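# Press springy cord onto drawn line, fix with steel blocks

## Task

Shape the elastic cord so it follows the line marked on the board, and weigh it down with the steel blocks so that along its whole length it sits flat on the board and touches the line.

## Robot and tools

Robot: two FANUC CRX-5iA arms, left_arm and right_arm, each carrying a two-finger parallel gripper that opens to 50 mm. Scene frame: origin at table-top height, halfway between the nominal bases; +x points out over the table, +z up, and left_arm sits on the +y side (image left/right does not follow arm names). Actual bases: left_arm at (-0.049, +0.426, 0) m with quat_wxyz (+1.000, 0, 0, -0.017); right_arm at (-0.053, -0.312, 0) m with quat_wxyz (+1.000, 0, 0, -0.019). Each arm reports its hand pose, velocities and targets in its own base frame; the table is in the scene frame. Reported poses may be off by a few centimetres, more at long reach.

Gripper geometry: fingers point along the gripper's +z and close along its x. end_effector_position is the spot between the pads; fingertips extend 17.5 mm past it. A mounting block, up to 12 cm out toward the gripper's -y, turns with the hand and can collide.

Row format (used by execute_actions and move): 18 numbers, each in [-1, 1], always for both arms: left dx, dy, dz, rx, ry, rz, gripper position, force_limit, speed, then the same nine for the right arm. The six pose numbers are offsets, not poses: they are measured along that arm's base axes from its Hand target at the start of the action or move, and the hand rotates about the Hand target's position. Scale: 1.0 = 0.6 m or 180 degrees; rx, ry, rz form a single rotation vector. A translation longer than 1.0 may be shortened along its direction. Six zeros mean no new pose request. Gripper numbers are absolute commands and must be resent every call (0 is a real command): position +1 fully open, about -0.65 pads meet, -1 closes until blocked (use this to grip). force_limit: -1 about 20 N per pad, 0 about 102 N, +1 about 185 N (actual can be ~15 N more). speed: -1 = 20 mm/s, 0 = 85, +1 = 150. Both start at +1. A new force_limit or speed only applies once position changes by at least 0.01.

execute_actions(actions, cameras): actions is a list of actions; each action is a table of up to 15 rows, one per 1/30 s step; a short table repeats its last row to step 15. Every row of an action counts from that action's starting Hand target; the next action starts from the new Hand target, so repeated offsets add up. cameras: list of names, ["all"], or []; an empty actions list returns all images plus scene number and task.

move(target, speed, blend, stop_force, zero, blocking, cameras): drives each gripper in a straight line. target is one 18-number row or a list of up to 15 rows, all offsets from the same starting Hand targets. speed: m/s, 0.002 to 1, default 0.25 (turns up to twice that in rad/s); one value or one per target. blend: corner rounding in m for lists, default 0 (stop at each). stop_force: 12 to 80 N, same for both arms; ends an arm's path when it feels that much push along its travel. Use it only slowly, not while turning the hand, and omit it when backing away from a contact. With stop_force, all rows must share the same finger numbers and blocking=false is refused. zero (only with stop_force, default true) re-zeros the force estimate first. blocking=false returns after about 0.5 s while motion continues. Paths stop after 10 s. Result adds a "move:" line: done, off_target, moving, held, fault, and limits such as paced (pose clipped) or held (steps withheld).

wait(seconds 0 to 3600, cameras): lets time run, no new commands. stop(cameras): brakes the running move. zoom_image(camera, region=[x0, y0, x1, y1] pixels, at most 504 by 504) enlarges part of a camera's latest image. read_manual(section="licences") gives licence text only. finished_scene(scene) ends the current scene, giving its number; irreversible, so call it only when the cord stays on the line without the robot.

Cameras: cam_high, cam_low, cam_board (504x504), cam_left_wrist, cam_right_wrist (896x504).

Results: end_effector_position (m) and end_effector_quat_wxyz in each arm's base frame; Hand target is the last commanded pose after clipping, from which next offsets count; the hand often settles short of it, so resend the gap. Tool commands shows current gripper commands. object_status: 0 moving, 1 blocked while opening, 2 blocked while closing (a grip), 3 reached position or pads met (likely empty). Opening in mm is about (250 - position_measured) x 0.202. Joint velocities may read "within noise". Flange force is the estimated outside force along gripper x, y, z, including held weight; "no reading" near singular poses. MOTOR HOT warns of overheating; OVER-TEMPERATURE FAULT brakes that arm 30 to 60 s or more.

Cautions: the controller limits each step's orientation change to 32 degrees from the measured one. Arms are stiff: commanding even slightly past a firm contact can trigger a fault. 150 N outside force, or joint torque reaching 144 N m (waist, shoulder, elbow) or 36 N m (wrist joints), stops the arm for 10 s. A clearance check withholds commands that bring the arms too near each other but not always; arm-to-arm presses can end the scene. Do not let anything fall off or be left off the table, do not drop parts or release them while moving, and avoid slams and hard hits. Loose objects may be nudged by outside disturbances. Long stretched poses and pushing at unreachable targets heat motors.

Each tool is called after ">>>" as a command line: name --argument value for each argument, lists and objects as JSON in quotes; but a table of rows of numbers goes row by row, as --pt "numbers of a row", without its own name.

## Session

>>> execute_actions --actions '[]' --cameras '["all"]'

>>> zoom_image --camera "cam_board" --region '[0, 0, 504, 504]'

Scene clock: 0.00 s.
left_arm: end_effector_position=(+0.4737, -0.3094, +0.2812) position_measured=3 object_status=3 end_effector_quat_wxyz=(+0.053, +0.152, +0.891, -0.424) | right_arm: end_effector_position=(+0.6953, -0.0003, +0.1447) position_measured=2 object_status=3 end_effector_quat_wxyz=(+0.257, +0.058, +0.947, -0.186)
Joint positions: left_arm=[0.025 0.133 -0.357 0.922 -1.317 0.847] | right_arm=[0.372 0.372 -0.246 0.829 -0.792 0.524]
Joint velocities: within noise
Flange force (N): no reading
Hand target: left_arm +0.4737, -0.3094, +0.2812; +0.053, +0.152, +0.891, -0.424 | right_arm +0.6953, -0.0003, +0.1447; +0.257, +0.058, +0.947, -0.186
Tool commands: left_gripper/position=+1.0 left_gripper/force_limit=+1.0 left_gripper/speed=+1.0 right_gripper/position=+1.0 right_gripper/force_limit=+1.0 right_gripper/speed=+1.0

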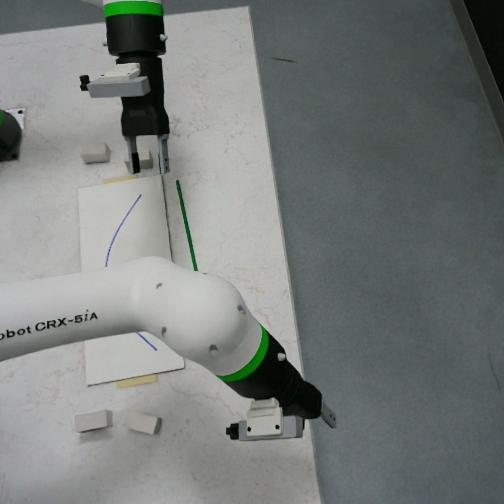

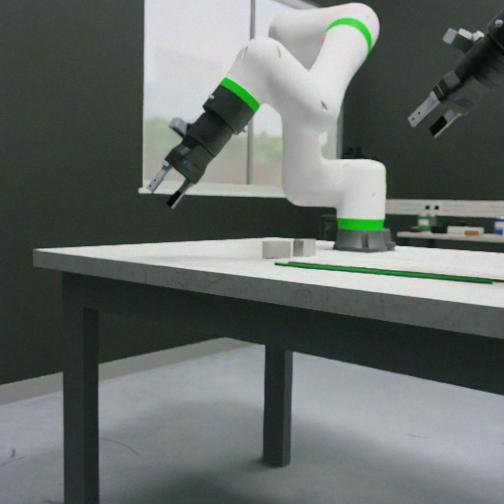

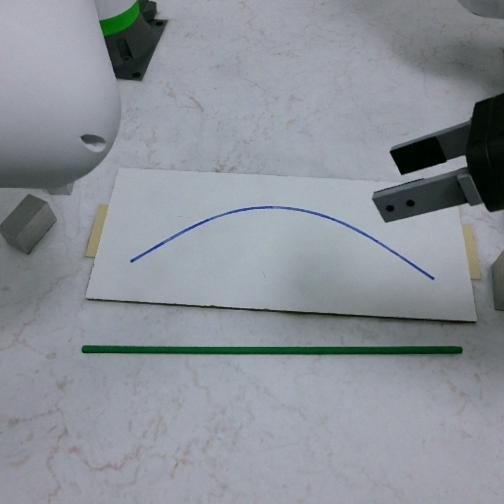

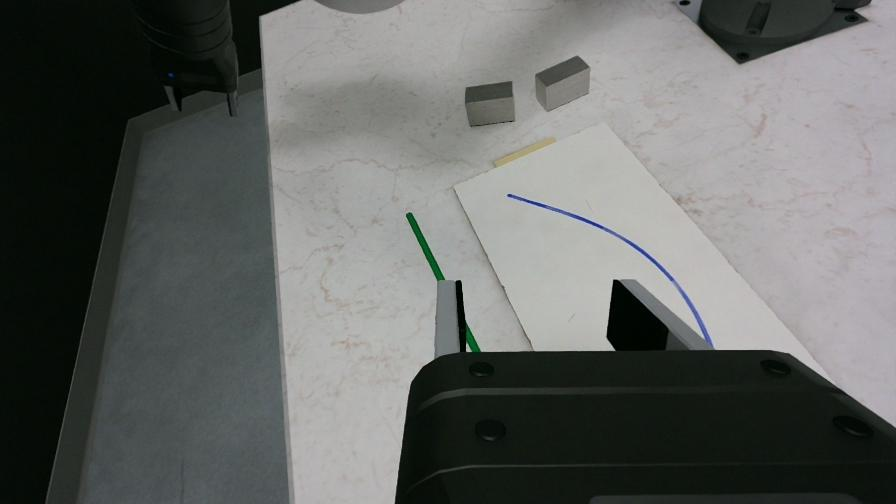

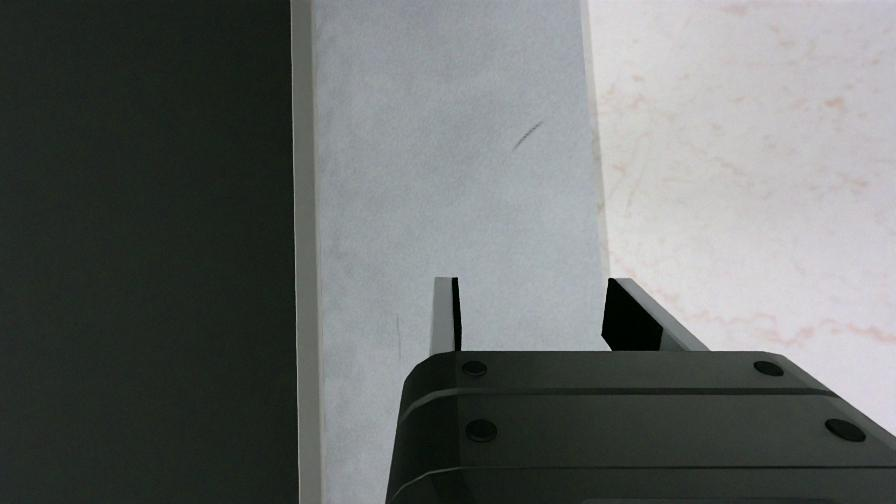

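Scaled by 1.000.

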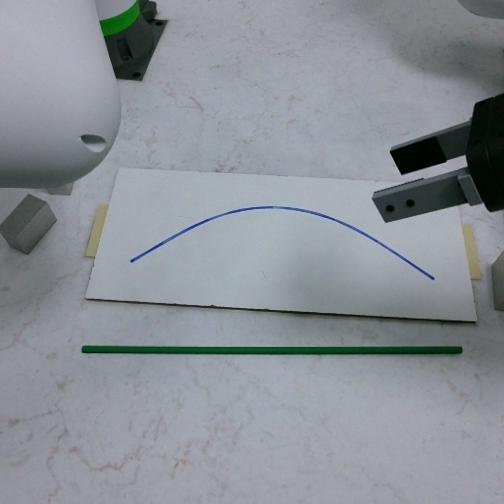

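>>> move --target '[0,0,0,0,0,0,1,1,1,-0.3,-0.42,0.34,-0.12,0.166,-0.037,1,1,1]'

>>> move --target '[-0.24,-0.13,0.19,0.281,0.035,0.1,1,1,1,0,0,0,0,0,0,1,1,1]' --cameras '["all"]'

Scene clock: 8.73 s.
left_arm: end_effector_position=(+0.4737, -0.3094, +0.2812) position_measured=3 object_status=3 end_effector_quat_wxyz=(+0.053, +0.152, +0.891, -0.424) | right_arm: end_effector_position=(+0.5153, -0.2523, +0.3487) position_measured=2 object_status=3 end_effector_quat_wxyz=(+0.001, +0.014, +0.925, -0.381)
Joint positions: left_arm=[0.025 0.133 -0.357 0.922 -1.317 0.847] | right_arm=[0.12 0.175 -0.072 0.776 -1.488 1.287]
Flange force (N): left_arm=[3.9 0.8 -4.6] | right_arm=[1.6 -0.3 -1.7]
Hand target: left_arm +0.4737, -0.3094, +0.2812; +0.053, +0.152, +0.891, -0.424 | right_arm +0.5153, -0.2523, +0.3487; +0.001, +0.014, +0.925, -0.381
Off the commanded pose: left_arm 0.000 m, 0 deg | right_arm 0.000 m, 0 deg.
move: done

Scene clock: 11.10 s.
left_arm: end_effector_position=(+0.3297, -0.3874, +0.3952) position_measured=3 object_status=3 end_effector_quat_wxyz=(+0.000, +0.001, +1.000, +0.001) | right_arm: end_effector_position=(+0.5153, -0.2523, +0.3487) position_measured=2 object_status=3 end_effector_quat_wxyz=(+0.001, +0.014, +0.925, -0.381)
Joint positions: left_arm=[-0.608 0.197 0.486 -0.001 -1.861 2.176] | right_arm=[0.12 0.175 -0.072 0.776 -1.488 1.287]
Flange force (N): left_arm=[0.6 6.3 1.9] | right_arm=[1.1 0.2 -1.7]
Hand target: left_arm +0.3297, -0.3874, +0.3952; +0.000, +0.001, +1.000, +0.001 | right_arm +0.5153, -0.2523, +0.3487; +0.001, +0.014, +0.925, -0.381
Off the commanded pose: left_arm 0.000 m, 0 deg | right_arm 0.000 m, 0 deg.
move: done

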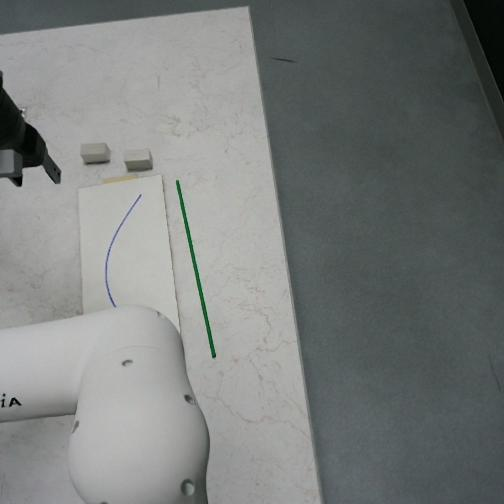

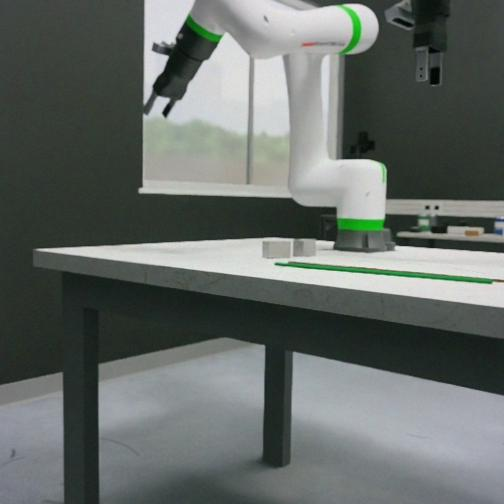

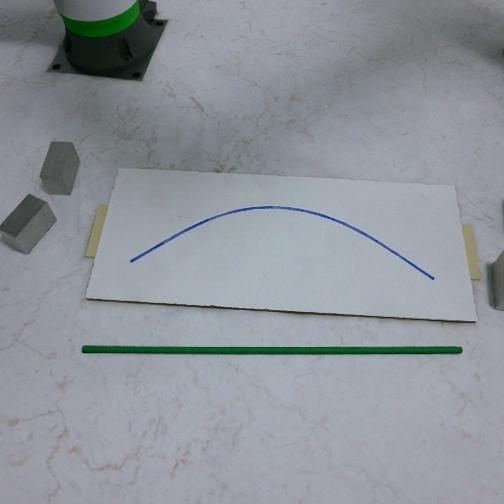

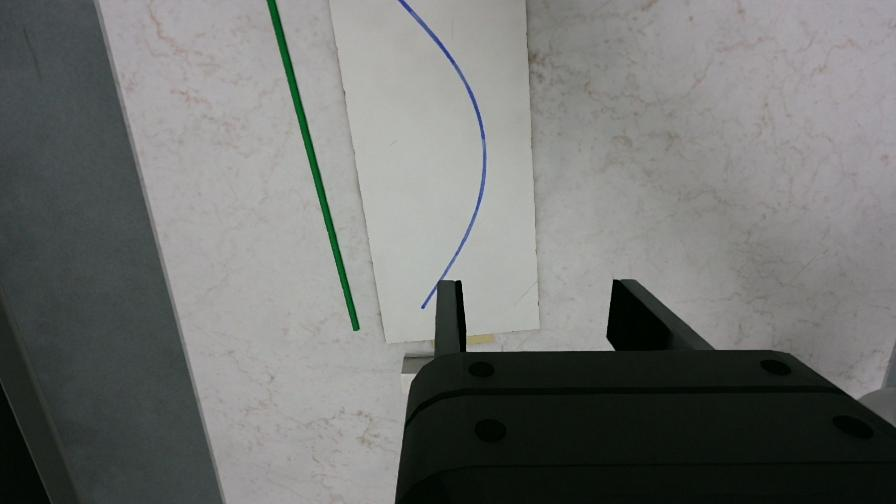

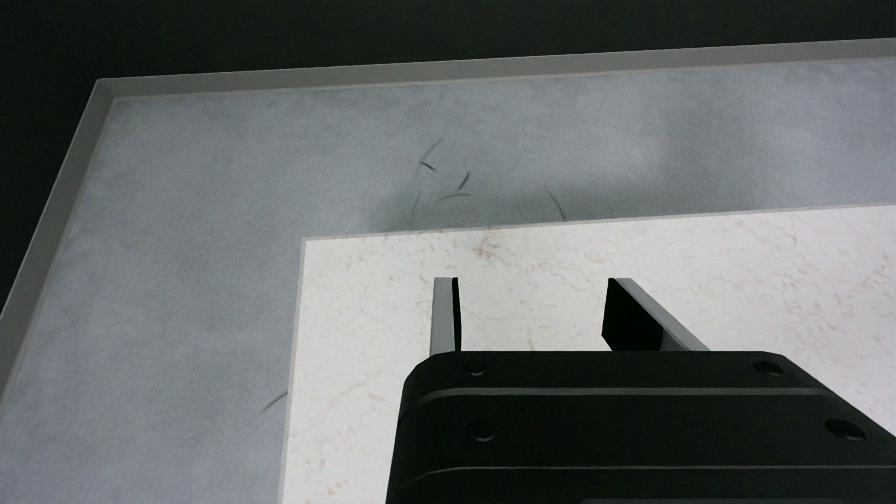

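>>> move --target '[0.05,0.45,-0.15,0,0,0,1,1,1,0,0,0,0,0,0,1,1,1]' --cameras '["cam_left_wrist"]'

>>> move --target '[0,0,0,0,0,0,1,1,1,-0.27,0,0,0,0,-0.25,1,1,1]' --cameras '["all"]'

Scene clock: 15.67 s.
left_arm: end_effector_position=(+0.3597, -0.1174, +0.3052) position_measured=3 object_status=3 end_effector_quat_wxyz=(+0.000, +0.001, +1.000, +0.001) | right_arm: end_effector_position=(+0.5153, -0.2523, +0.3487) position_measured=2 object_status=3 end_effector_quat_wxyz=(+0.001, +0.014, +0.925, -0.381)
Joint positions: left_arm=[0.034 -0.18 -0.106 -0.001 -1.644 1.534] | right_arm=[0.12 0.175 -0.072 0.776 -1.488 1.287]
Flange force (N): left_arm=[2.8 6.8 -0.7] | right_arm=[1.9 0.3 -1.9]
Hand target: left_arm +0.3597, -0.1174, +0.3052; +0.000, +0.001, +1.000, +0.001 | right_arm +0.5153, -0.2523, +0.3487; +0.001, +0.014, +0.925, -0.381
Off the commanded pose: left_arm 0.000 m, 0 deg | right_arm 0.000 m, 0 deg.
move: done

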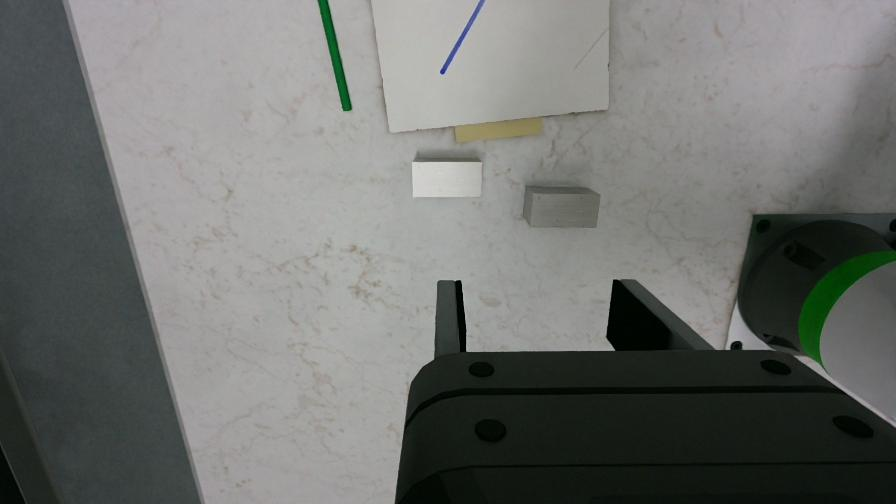

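Scene clock: 17.63 s.
left_arm: end_effector_position=(+0.3597, -0.1174, +0.3052) position_measured=3 object_status=3 end_effector_quat_wxyz=(+0.000, +0.001, +1.000, +0.001) | right_arm: end_effector_position=(+0.3533, -0.2523, +0.3487) position_measured=2 object_status=3 end_effector_quat_wxyz=(-0.145, +0.366, +0.849, -0.352)
Joint positions: left_arm=[0.034 -0.18 -0.106 -0.001 -1.644 1.534] | right_arm=[0.027 0.182 -0.01 0.541 -1.952 0.784]
Flange force (N): left_arm=[2.6 5.5 -0.1] | right_arm=[3.6 -0.6 0.0]
Hand target: left_arm +0.3597, -0.1174, +0.3052; +0.000, +0.001, +1.000, +0.001 | right_arm +0.3533, -0.2523, +0.3487; -0.145, +0.366, +0.849, -0.352
Off the commanded pose: left_arm 0.000 m, 0 deg | right_arm 0.000 m, 0 deg.
move: done

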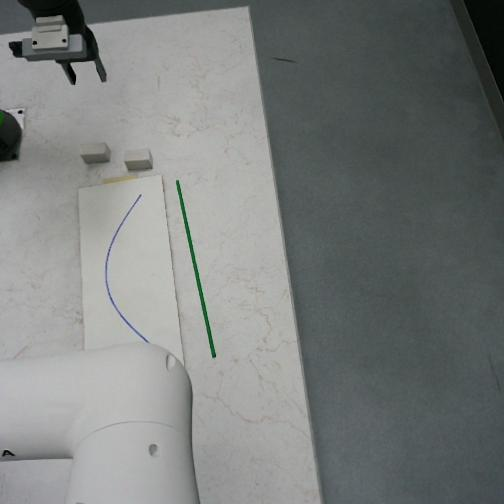

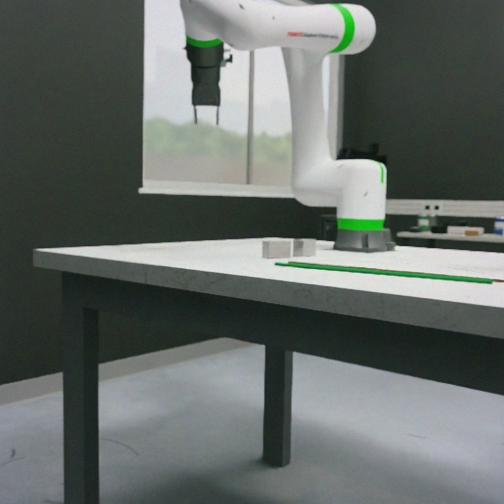

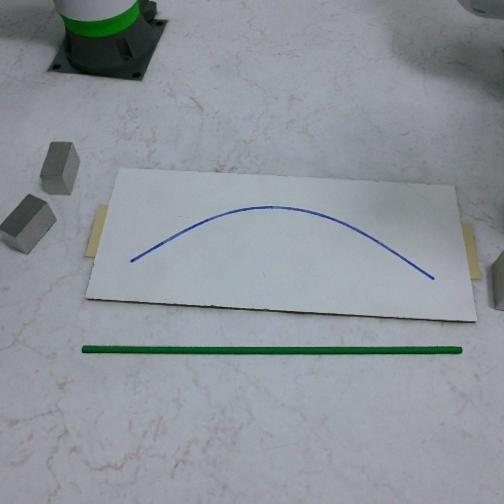

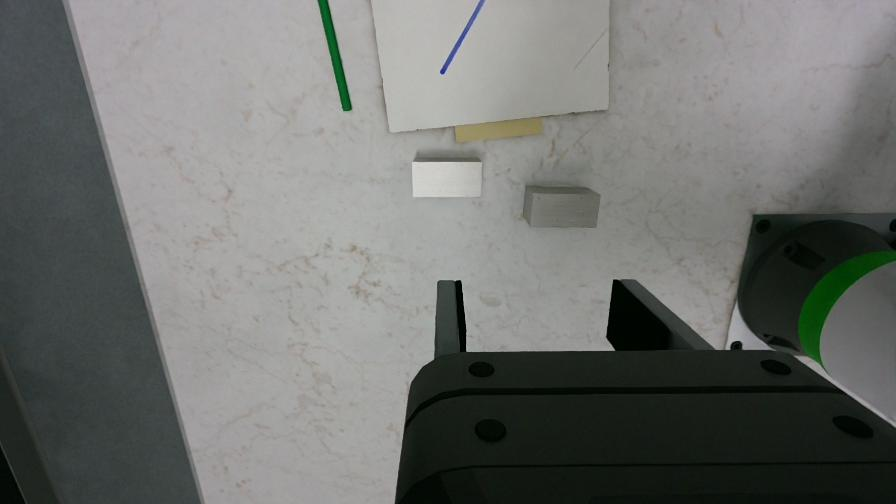

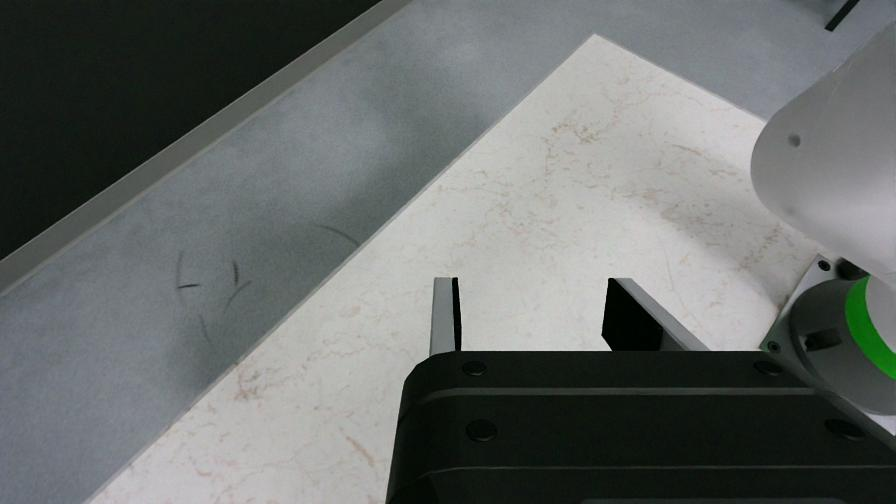

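>>> move --target '[0,0,0,0,0,0,1,1,1,-0.02,0.587,0.05,0.236,-0.097,0.245,1,1,1]' --cameras '["cam_right_wrist","cam_board"]'

>>> zoom_image --camera "cam_board" --region '[0, 100, 252, 352]'

Scene clock: 21.57 s.
left_arm: end_effector_position=(+0.3597, -0.1174, +0.3052) position_measured=3 object_status=3 end_effector_quat_wxyz=(+0.000, +0.001, +1.000, +0.001) | right_arm: end_effector_position=(+0.3413, +0.0999, +0.3787) position_measured=2 object_status=3 end_effector_quat_wxyz=(-0.001, +0.001, +1.000, +0.000)
Joint positions: left_arm=[0.034 -0.18 -0.106 -0.001 -1.644 1.534] | right_arm=[0.659 -0.209 0.043 0 -1.824 0.91]
Flange force (N): left_arm=[3.2 5.5 0.1] | right_arm=[2.5 2.0 -0.7]
Hand target: left_arm +0.3597, -0.1174, +0.3052; +0.000, +0.001, +1.000, +0.001 | right_arm +0.3413, +0.0999, +0.3787; -0.001, +0.001, +1.000, +0.000
Off the commanded pose: left_arm 0.000 m, 0 deg | right_arm 0.000 m, 0 deg.
move: done
Images, in order (width x height): cam_board 504x504, cam_right_wrist 896x504.

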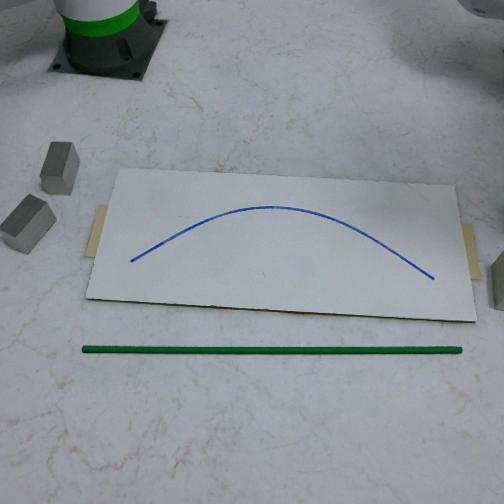

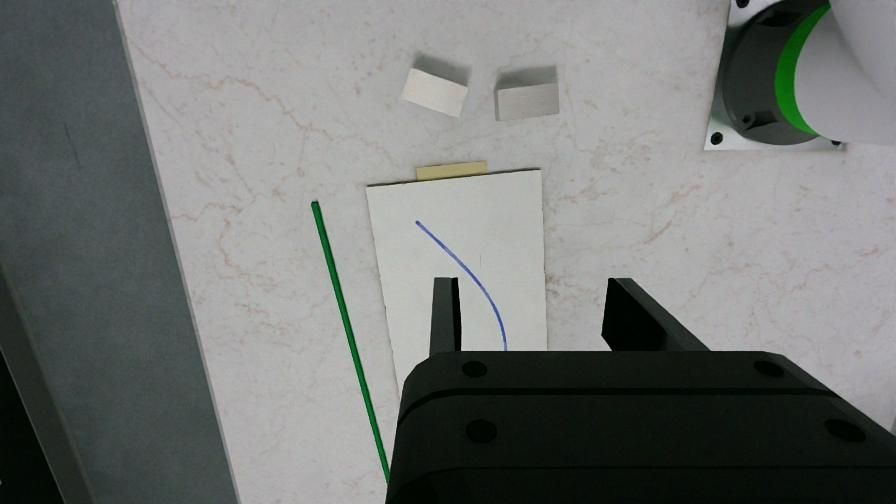

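Scaled by 2.000.

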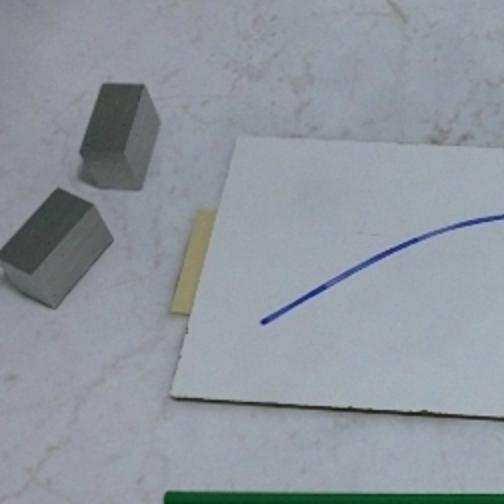

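>>> move --target '[0.0333,-0.008,-0.2587,0,0,-0.5,1,1,1,0.044,-0.134,-0.381,0,0,0.394,1,1,1]' --cameras '["cam_left_wrist","cam_right_wrist"]'

Scene clock: 32.87 s.
left_arm: end_effector_position=(+0.3797, -0.1222, +0.1500) position_measured=3 object_status=3 end_effector_quat_wxyz=(+0.000, +0.708, +0.706, +0.001) | right_arm: end_effector_position=(+0.3677, +0.0195, +0.1501) position_measured=2 object_status=3 end_effector_quat_wxyz=(+0.000, -0.579, +0.815, -0.001)
Joint positions: left_arm=[0.02 -0.082 -0.387 0 -1.264 -0.023] | right_arm=[0.415 -0.164 -0.459 0.002 -1.276 2.391]
Flange force (N): left_arm=[5.1 -2.7 -1.8] | right_arm=[-1.5 2.0 -1.0]
Hand target: left_arm +0.3797, -0.1222, +0.1500; +0.000, +0.708, +0.706, +0.001 | right_arm +0.3677, +0.0195, +0.1501; +0.000, -0.579, +0.815, -0.001
Off the commanded pose: left_arm 0.000 m, 0 deg | right_arm 0.000 m, 0 deg.
move: done

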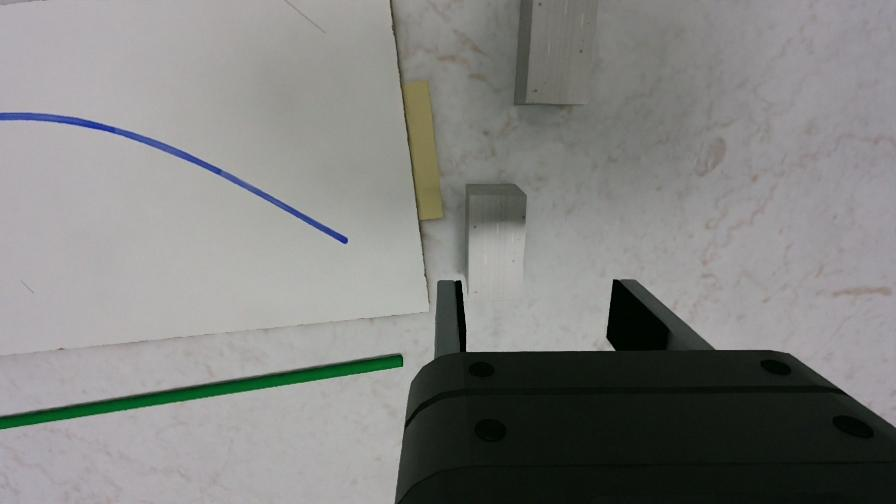

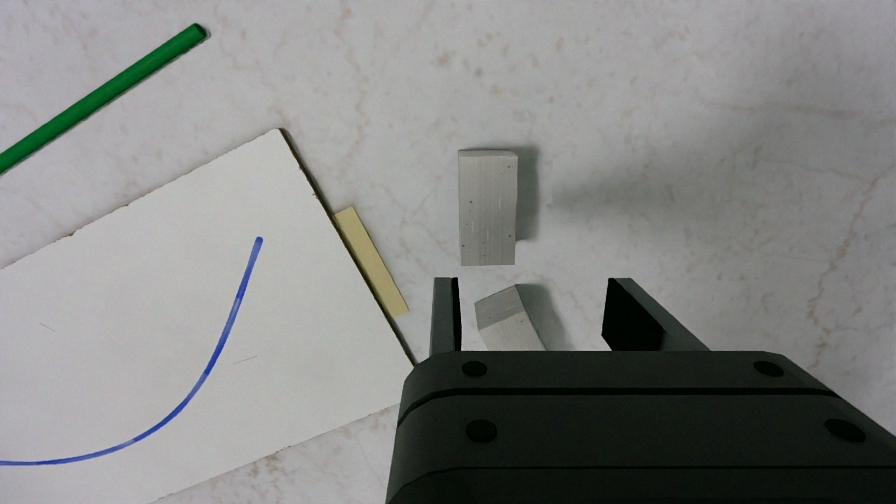

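>>> move --pt "0.01 0.005 -0.1 0 0 0 1 -0.6 0 0.015 -0.0083 -0.1 0 0 0 1 -0.6 0" --pt "0.01 0.005 -0.208 0 0 0 1 -0.6 0 0.015 -0.0083 -0.208 0 0 0 1 -0.6 0" --pt "0.01 0.005 -0.208 0 0 0 -1 -0.6 0 0.015 -0.0083 -0.208 0 0 0 -1 -0.6 0" --speed '[0.25,0.12,0.1]'

>>> move --target '[0,0,0.13,0,0,0,-1,-0.6,0,0,0,0.13,0,0,0,-1,-0.6,0]' --cameras '["all"]'

Scene clock: 35.80 s.
left_arm: end_effector_position=(+0.3857, -0.1192, +0.0251) position_measured=104 object_status=2 end_effector_quat_wxyz=(+0.000, +0.708, +0.706, +0.001) | right_arm: end_effector_position=(+0.3767, +0.0145, +0.0253) position_measured=102 object_status=2 end_effector_quat_wxyz=(+0.000, -0.579, +0.815, -0.001)
Joint positions: left_arm=[0.028 0.085 -0.547 0 -0.938 -0.03] | right_arm=[0.392 0.019 -0.617 0.002 -0.935 2.414]
Flange force (N): left_arm=[5.1 -1.4 -4.9] | right_arm=[-1.7 1.5 0.4]
Hand target: left_arm +0.3857, -0.1192, +0.0252; +0.000, +0.708, +0.706, +0.001 | right_arm +0.3767, +0.0145, +0.0253; +0.000, -0.579, +0.815, -0.001
Off the commanded pose: left_arm 0.000 m, 0 deg | right_arm 0.000 m, 0 deg.
move: done

Scene clock: 36.53 s.
left_arm: end_effector_position=(+0.3856, -0.1192, +0.1031) position_measured=104 object_status=2 end_effector_quat_wxyz=(+0.000, +0.708, +0.706, +0.001) | right_arm: end_effector_position=(+0.3767, +0.0144, +0.1033) position_measured=102 object_status=2 end_effector_quat_wxyz=(+0.000, -0.579, +0.815, -0.001)
Joint positions: left_arm=[0.028 -0.024 -0.449 0 -1.145 -0.03] | right_arm=[0.392 -0.095 -0.516 0.002 -1.151 2.414]
Flange force (N): left_arm=[5.9 -5.4 4.0] | right_arm=[0.3 1.0 3.9]
Hand target: left_arm +0.3857, -0.1192, +0.1032; +0.000, +0.708, +0.706, +0.001 | right_arm +0.3767, +0.0145, +0.1033; +0.000, -0.579, +0.815, -0.001
Off the commanded pose: left_arm 0.000 m, 0 deg | right_arm 0.000 m, 0 deg.
move: done

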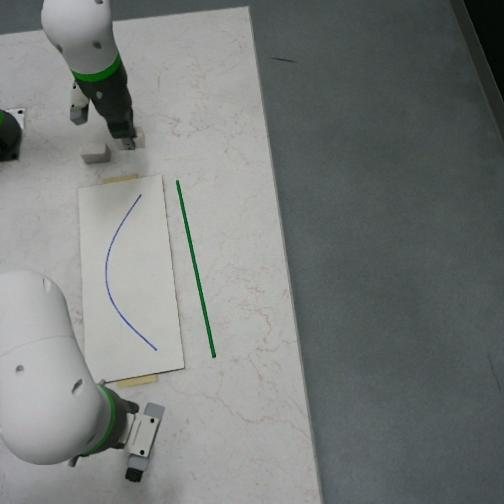

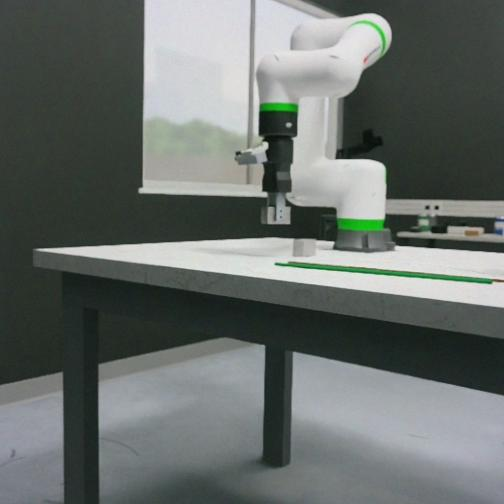

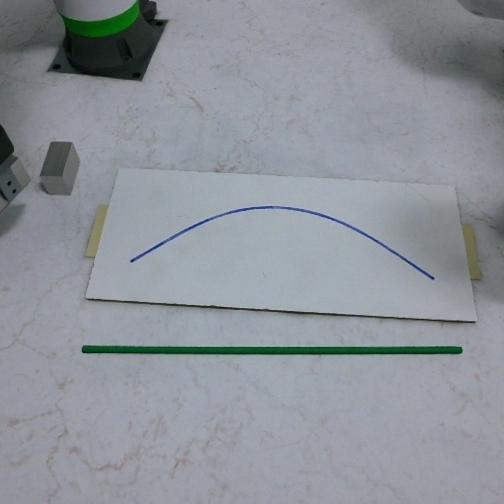

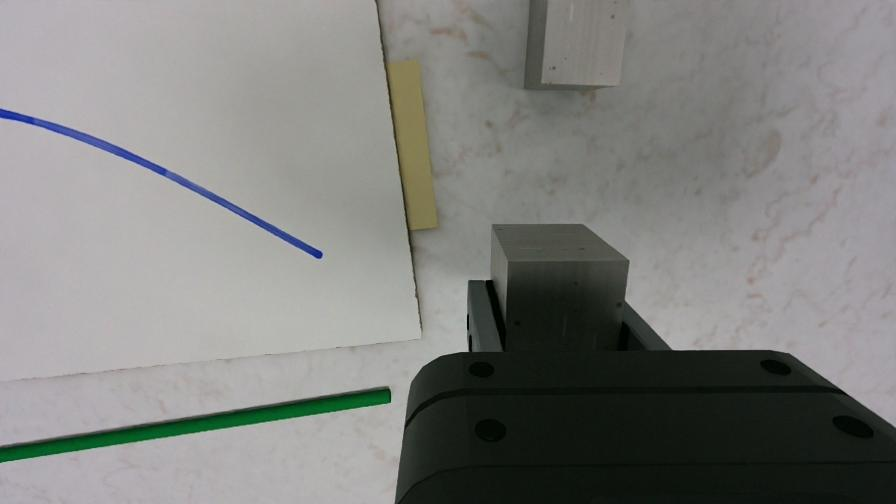

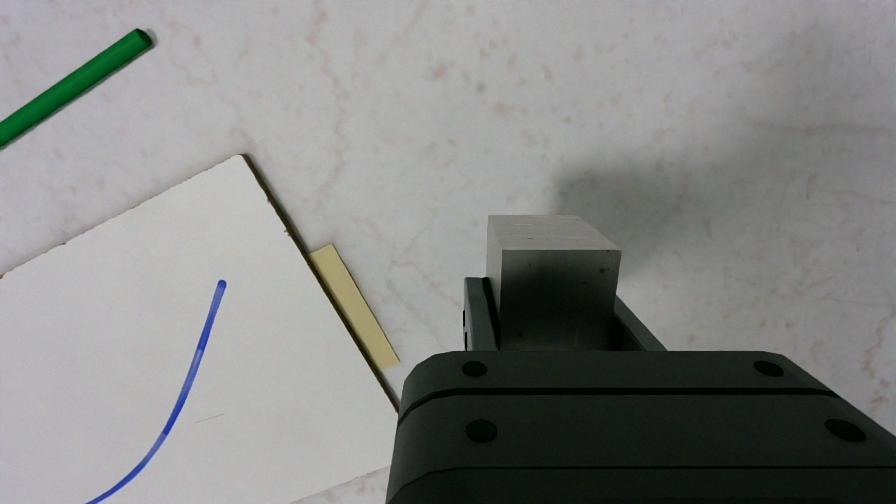

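>>> move --target '[-0.0412,-0.1785,0,0,0,0.311,-1,-0.6,0,-0.0128,0.2542,0,0,0,-0.143,-1,-0.6,0]' --cameras '["cam_left_wrist","cam_right_wrist","cam_board"]'

Scene clock: 42.57 s.
left_arm: end_effector_position=(+0.3609, -0.2263, +0.1032) position_measured=104 object_status=2 end_effector_quat_wxyz=(+0.000, +0.294, +0.956, +0.001) | right_arm: end_effector_position=(+0.3690, +0.1670, +0.1033) position_measured=102 object_status=2 end_effector_quat_wxyz=(+0.000, -0.383, +0.924, -0.001)
Joint positions: left_arm=[-0.251 0.034 -0.39 -0.002 -1.147 1.226] | right_arm=[0.752 -0.019 -0.444 0.001 -1.147 1.604]
Flange force (N): left_arm=[3.7 3.8 4.0] | right_arm=[2.0 2.7 4.2]
Hand target: left_arm +0.3609, -0.2263, +0.1032; +0.000, +0.294, +0.956, +0.001 | right_arm +0.3690, +0.1670, +0.1033; +0.000, -0.383, +0.924, -0.001
Off the commanded pose: left_arm 0.000 m, 0 deg | right_arm 0.000 m, 0 deg.
move: done
Images, in order (width x height): cam_board 504x504, cam_left_wrist 896x504, cam_right_wrist 896x504.

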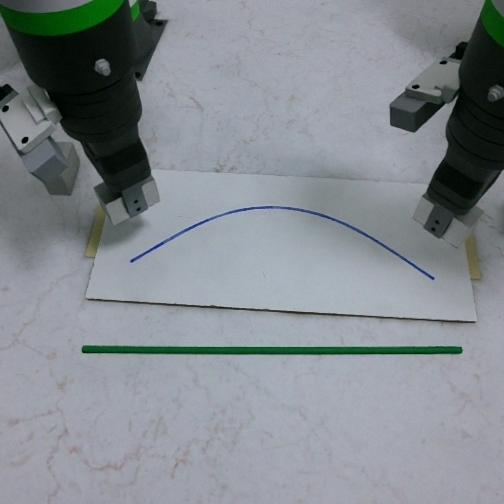

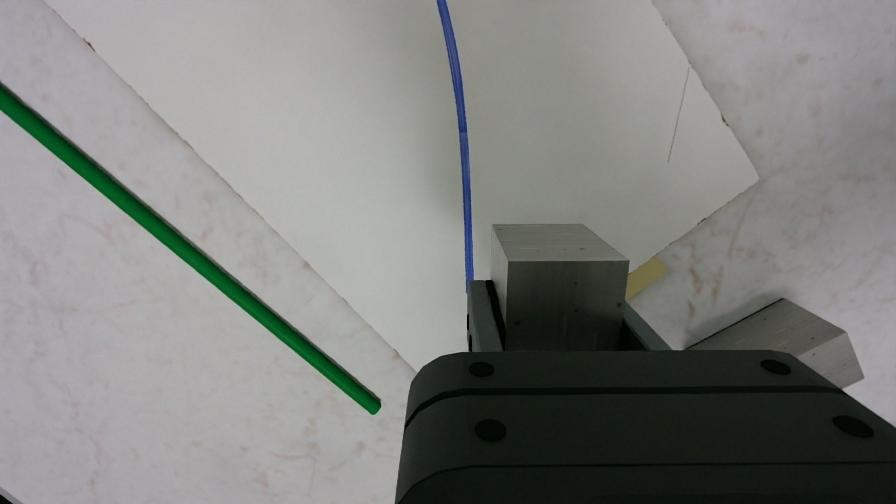

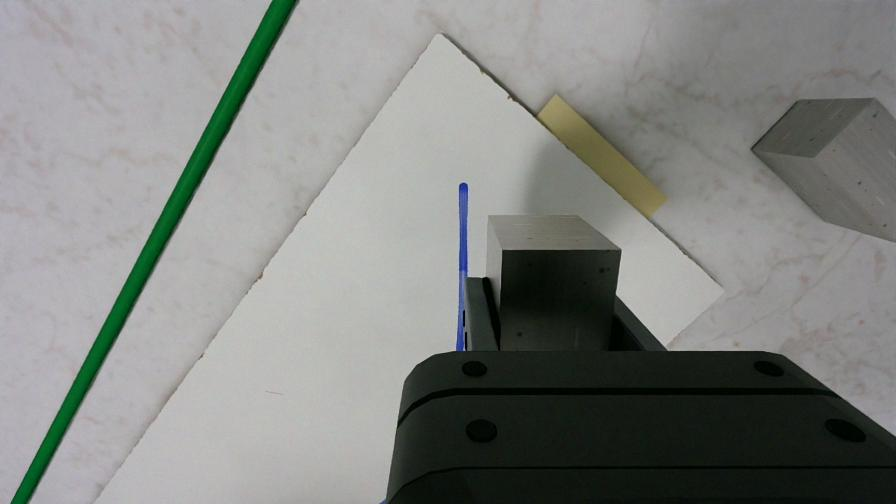

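>>> move --target '[-0.002,0.0013,-0.115,0,0,0.0167,-1,-0.6,0,0,0,-0.115,0,0,0,-1,-0.6,0]' --speed 0.15

>>> move --target '[0,0,-0.02,0,0,0,-1,-0.6,0,0,0,-0.02,0,0,0,-1,-0.6,0]' --speed 0.008 --stop_force 12

>>> move --pt "0 0 0.0 0 0 0 0.7 -0.6 -0.5 0 0 0.0 0 0 0 0.7 -0.6 -0.5" --pt "0 0 0.3 0 0 0 0.7 -0.6 -0.5 0 0 0.3 0 0 0 0.7 -0.6 -0.5" --cameras '["cam_left_wrist","cam_right_wrist","cam_board"]'

Scene clock: 44.93 s.
left_arm: end_effector_position=(+0.3598, -0.2255, +0.0342) position_measured=104 object_status=2 end_effector_quat_wxyz=(+0.000, +0.269, +0.963, +0.001) | right_arm: end_effector_position=(+0.3690, +0.1671, +0.0343) position_measured=102 object_status=2 end_effector_quat_wxyz=(+0.000, -0.383, +0.924, -0.001)
Joint positions: left_arm=[-0.25 0.122 -0.479 -0.002 -0.97 1.278] | right_arm=[0.753 0.075 -0.532 0.001 -0.965 1.604]
Flange force (N): left_arm=[3.2 3.7 4.0] | right_arm=[1.2 4.0 3.7]
Hand target: left_arm +0.3597, -0.2255, +0.0342; +0.000, +0.269, +0.963, +0.001 | right_arm +0.3690, +0.1670, +0.0343; +0.000, -0.383, +0.924, -0.001
Off the commanded pose: left_arm 0.000 m, 0 deg | right_arm 0.000 m, 0 deg.
move: done

Scene clock: 45.87 s.
left_arm: end_effector_position=(+0.3598, -0.2255, +0.0315) position_measured=104 object_status=2 end_effector_quat_wxyz=(+0.000, +0.268, +0.963, +0.001) | right_arm: end_effector_position=(+0.3690, +0.1671, +0.0314) position_measured=102 object_status=2 end_effector_quat_wxyz=(+0.000, -0.383, +0.924, -0.001)
Joint positions: left_arm=[-0.25 0.126 -0.482 -0.002 -0.963 1.278] | right_arm=[0.753 0.079 -0.535 0.001 -0.958 1.604]
Flange force (N): left_arm=[12.8 10.8 -26.5] | right_arm=[7.4 13.5 -25.1]
Hand target: left_arm +0.3598, -0.2255, +0.0315; +0.000, +0.269, +0.963, +0.001 (not the last commanded pose) | right_arm +0.3690, +0.1671, +0.0314; +0.000, -0.383, +0.924, -0.001 (not the last commanded pose)
Off the commanded pose: left_arm 0.009 m, 0 deg | right_arm 0.009 m, 0 deg.
move: contact (left_arm, right_arm)

Scene clock: 47.50 s.
left_arm: end_effector_position=(+0.3597, -0.2255, +0.2116) position_measured=48 object_status=3 end_effector_quat_wxyz=(+0.000, +0.269, +0.963, +0.001) | right_arm: end_effector_position=(+0.3690, +0.1670, +0.2114) position_measured=48 object_status=3 end_effector_quat_wxyz=(+0.000, -0.383, +0.924, -0.001)
Joint positions: left_arm=[-0.25 -0.049 -0.209 -0.001 -1.411 1.277] | right_arm=[0.753 -0.1 -0.257 0.001 -1.415 1.605]
Flange force (N): left_arm=[3.0 4.2 -1.6] | right_arm=[0.2 2.4 -1.2]
Hand target: left_arm +0.3598, -0.2255, +0.2115; +0.000, +0.269, +0.963, +0.001 | right_arm +0.3690, +0.1671, +0.2114; +0.000, -0.383, +0.924, -0.001
Off the commanded pose: left_arm 0.000 m, 0 deg | right_arm 0.000 m, 0 deg.
move: done
Images, in order (width x height): cam_board 504x504, cam_left_wrist 896x504, cam_right_wrist 896x504.

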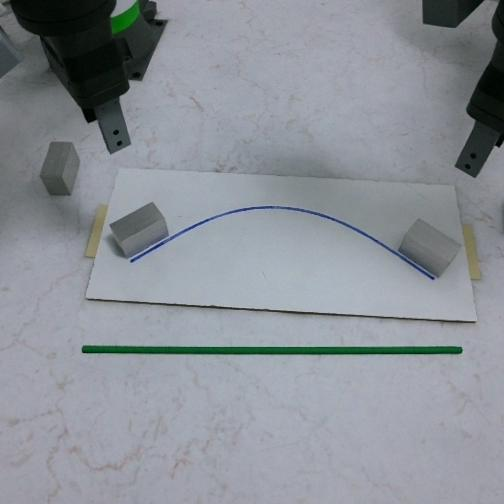

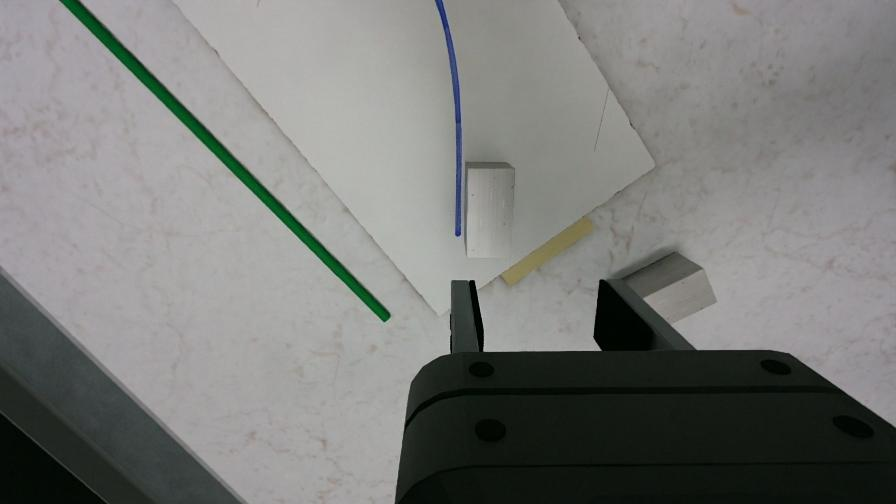

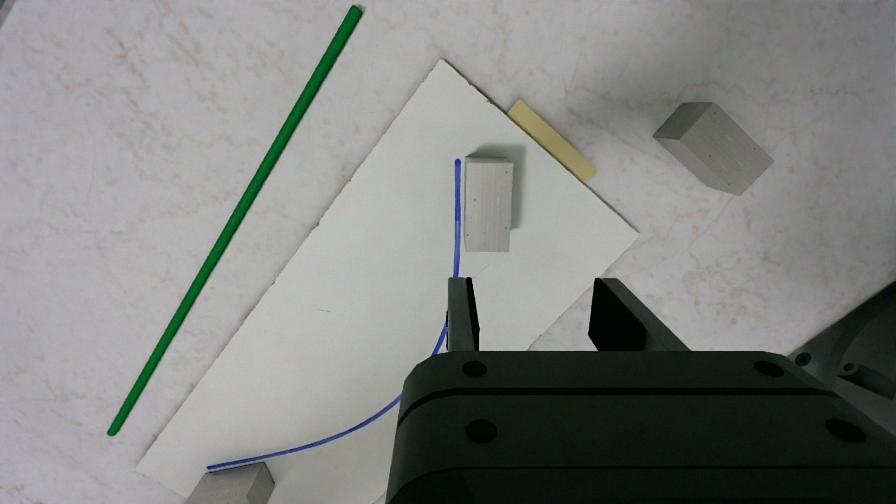

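>>> move --target '[0.2493,-0.2792,-0.13,0,0,0.22,0,-0.6,0,-0.1417,-0.23,-0.1,0,0,0.279,1,-0.6,0]' --cameras '["cam_left_wrist","cam_right_wrist"]'

Scene clock: 51.30 s.
left_arm: end_effector_position=(+0.5093, -0.3930, +0.1336) position_measured=152 object_status=3 end_effector_quat_wxyz=(+0.000, -0.074, +0.997, +0.001) | right_arm: end_effector_position=(+0.2839, +0.0291, +0.1514) position_measured=3 object_status=3 end_effector_quat_wxyz=(+0.000, +0.739, -0.674, +0.001)
Joint positions: left_arm=[-0.454 0.537 0.329 -0.001 -1.363 2.173] | right_arm=[0.577 -0.416 -0.637 0.002 -1.35 2.657]
Flange force (N): left_arm=[0.2 4.0 -1.3] | right_arm=[-1.9 1.0 -0.8]
Hand target: left_arm +0.5093, -0.3931, +0.1335; +0.000, -0.074, +0.997, +0.001 | right_arm +0.2840, +0.0291, +0.1514; +0.000, +0.739, -0.674, +0.001
Off the commanded pose: left_arm 0.000 m, 0 deg | right_arm 0.000 m, 0 deg.
move: done

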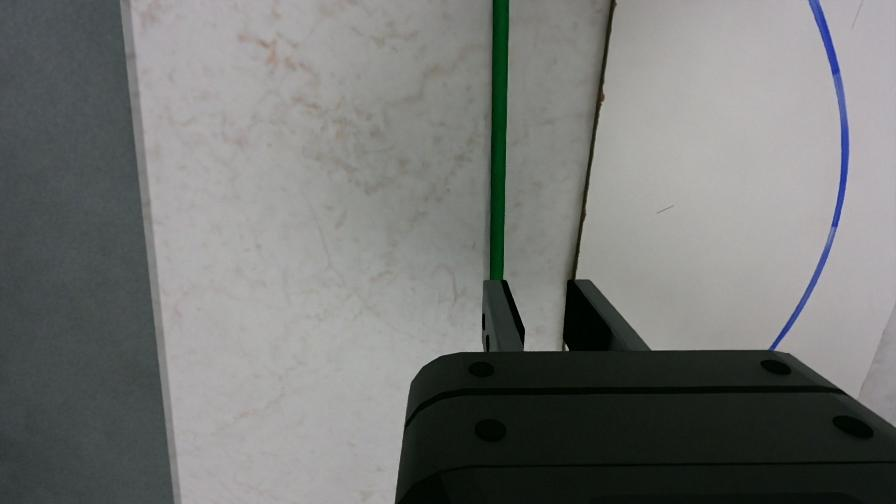

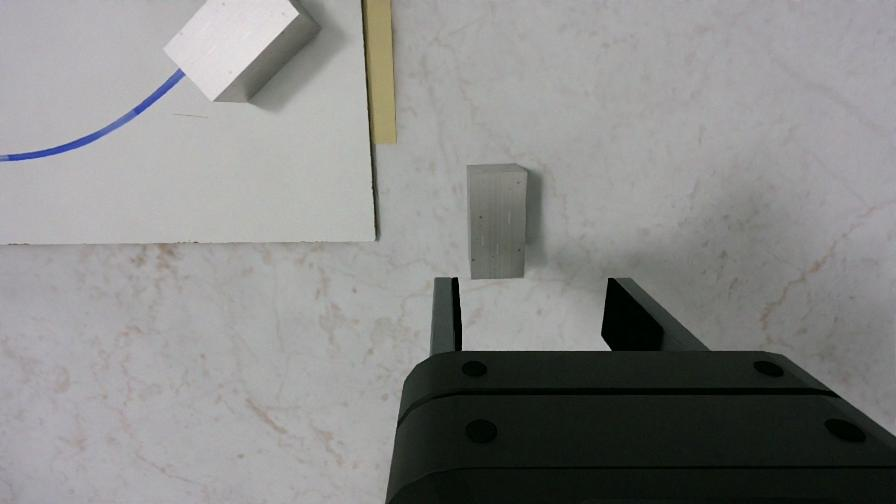

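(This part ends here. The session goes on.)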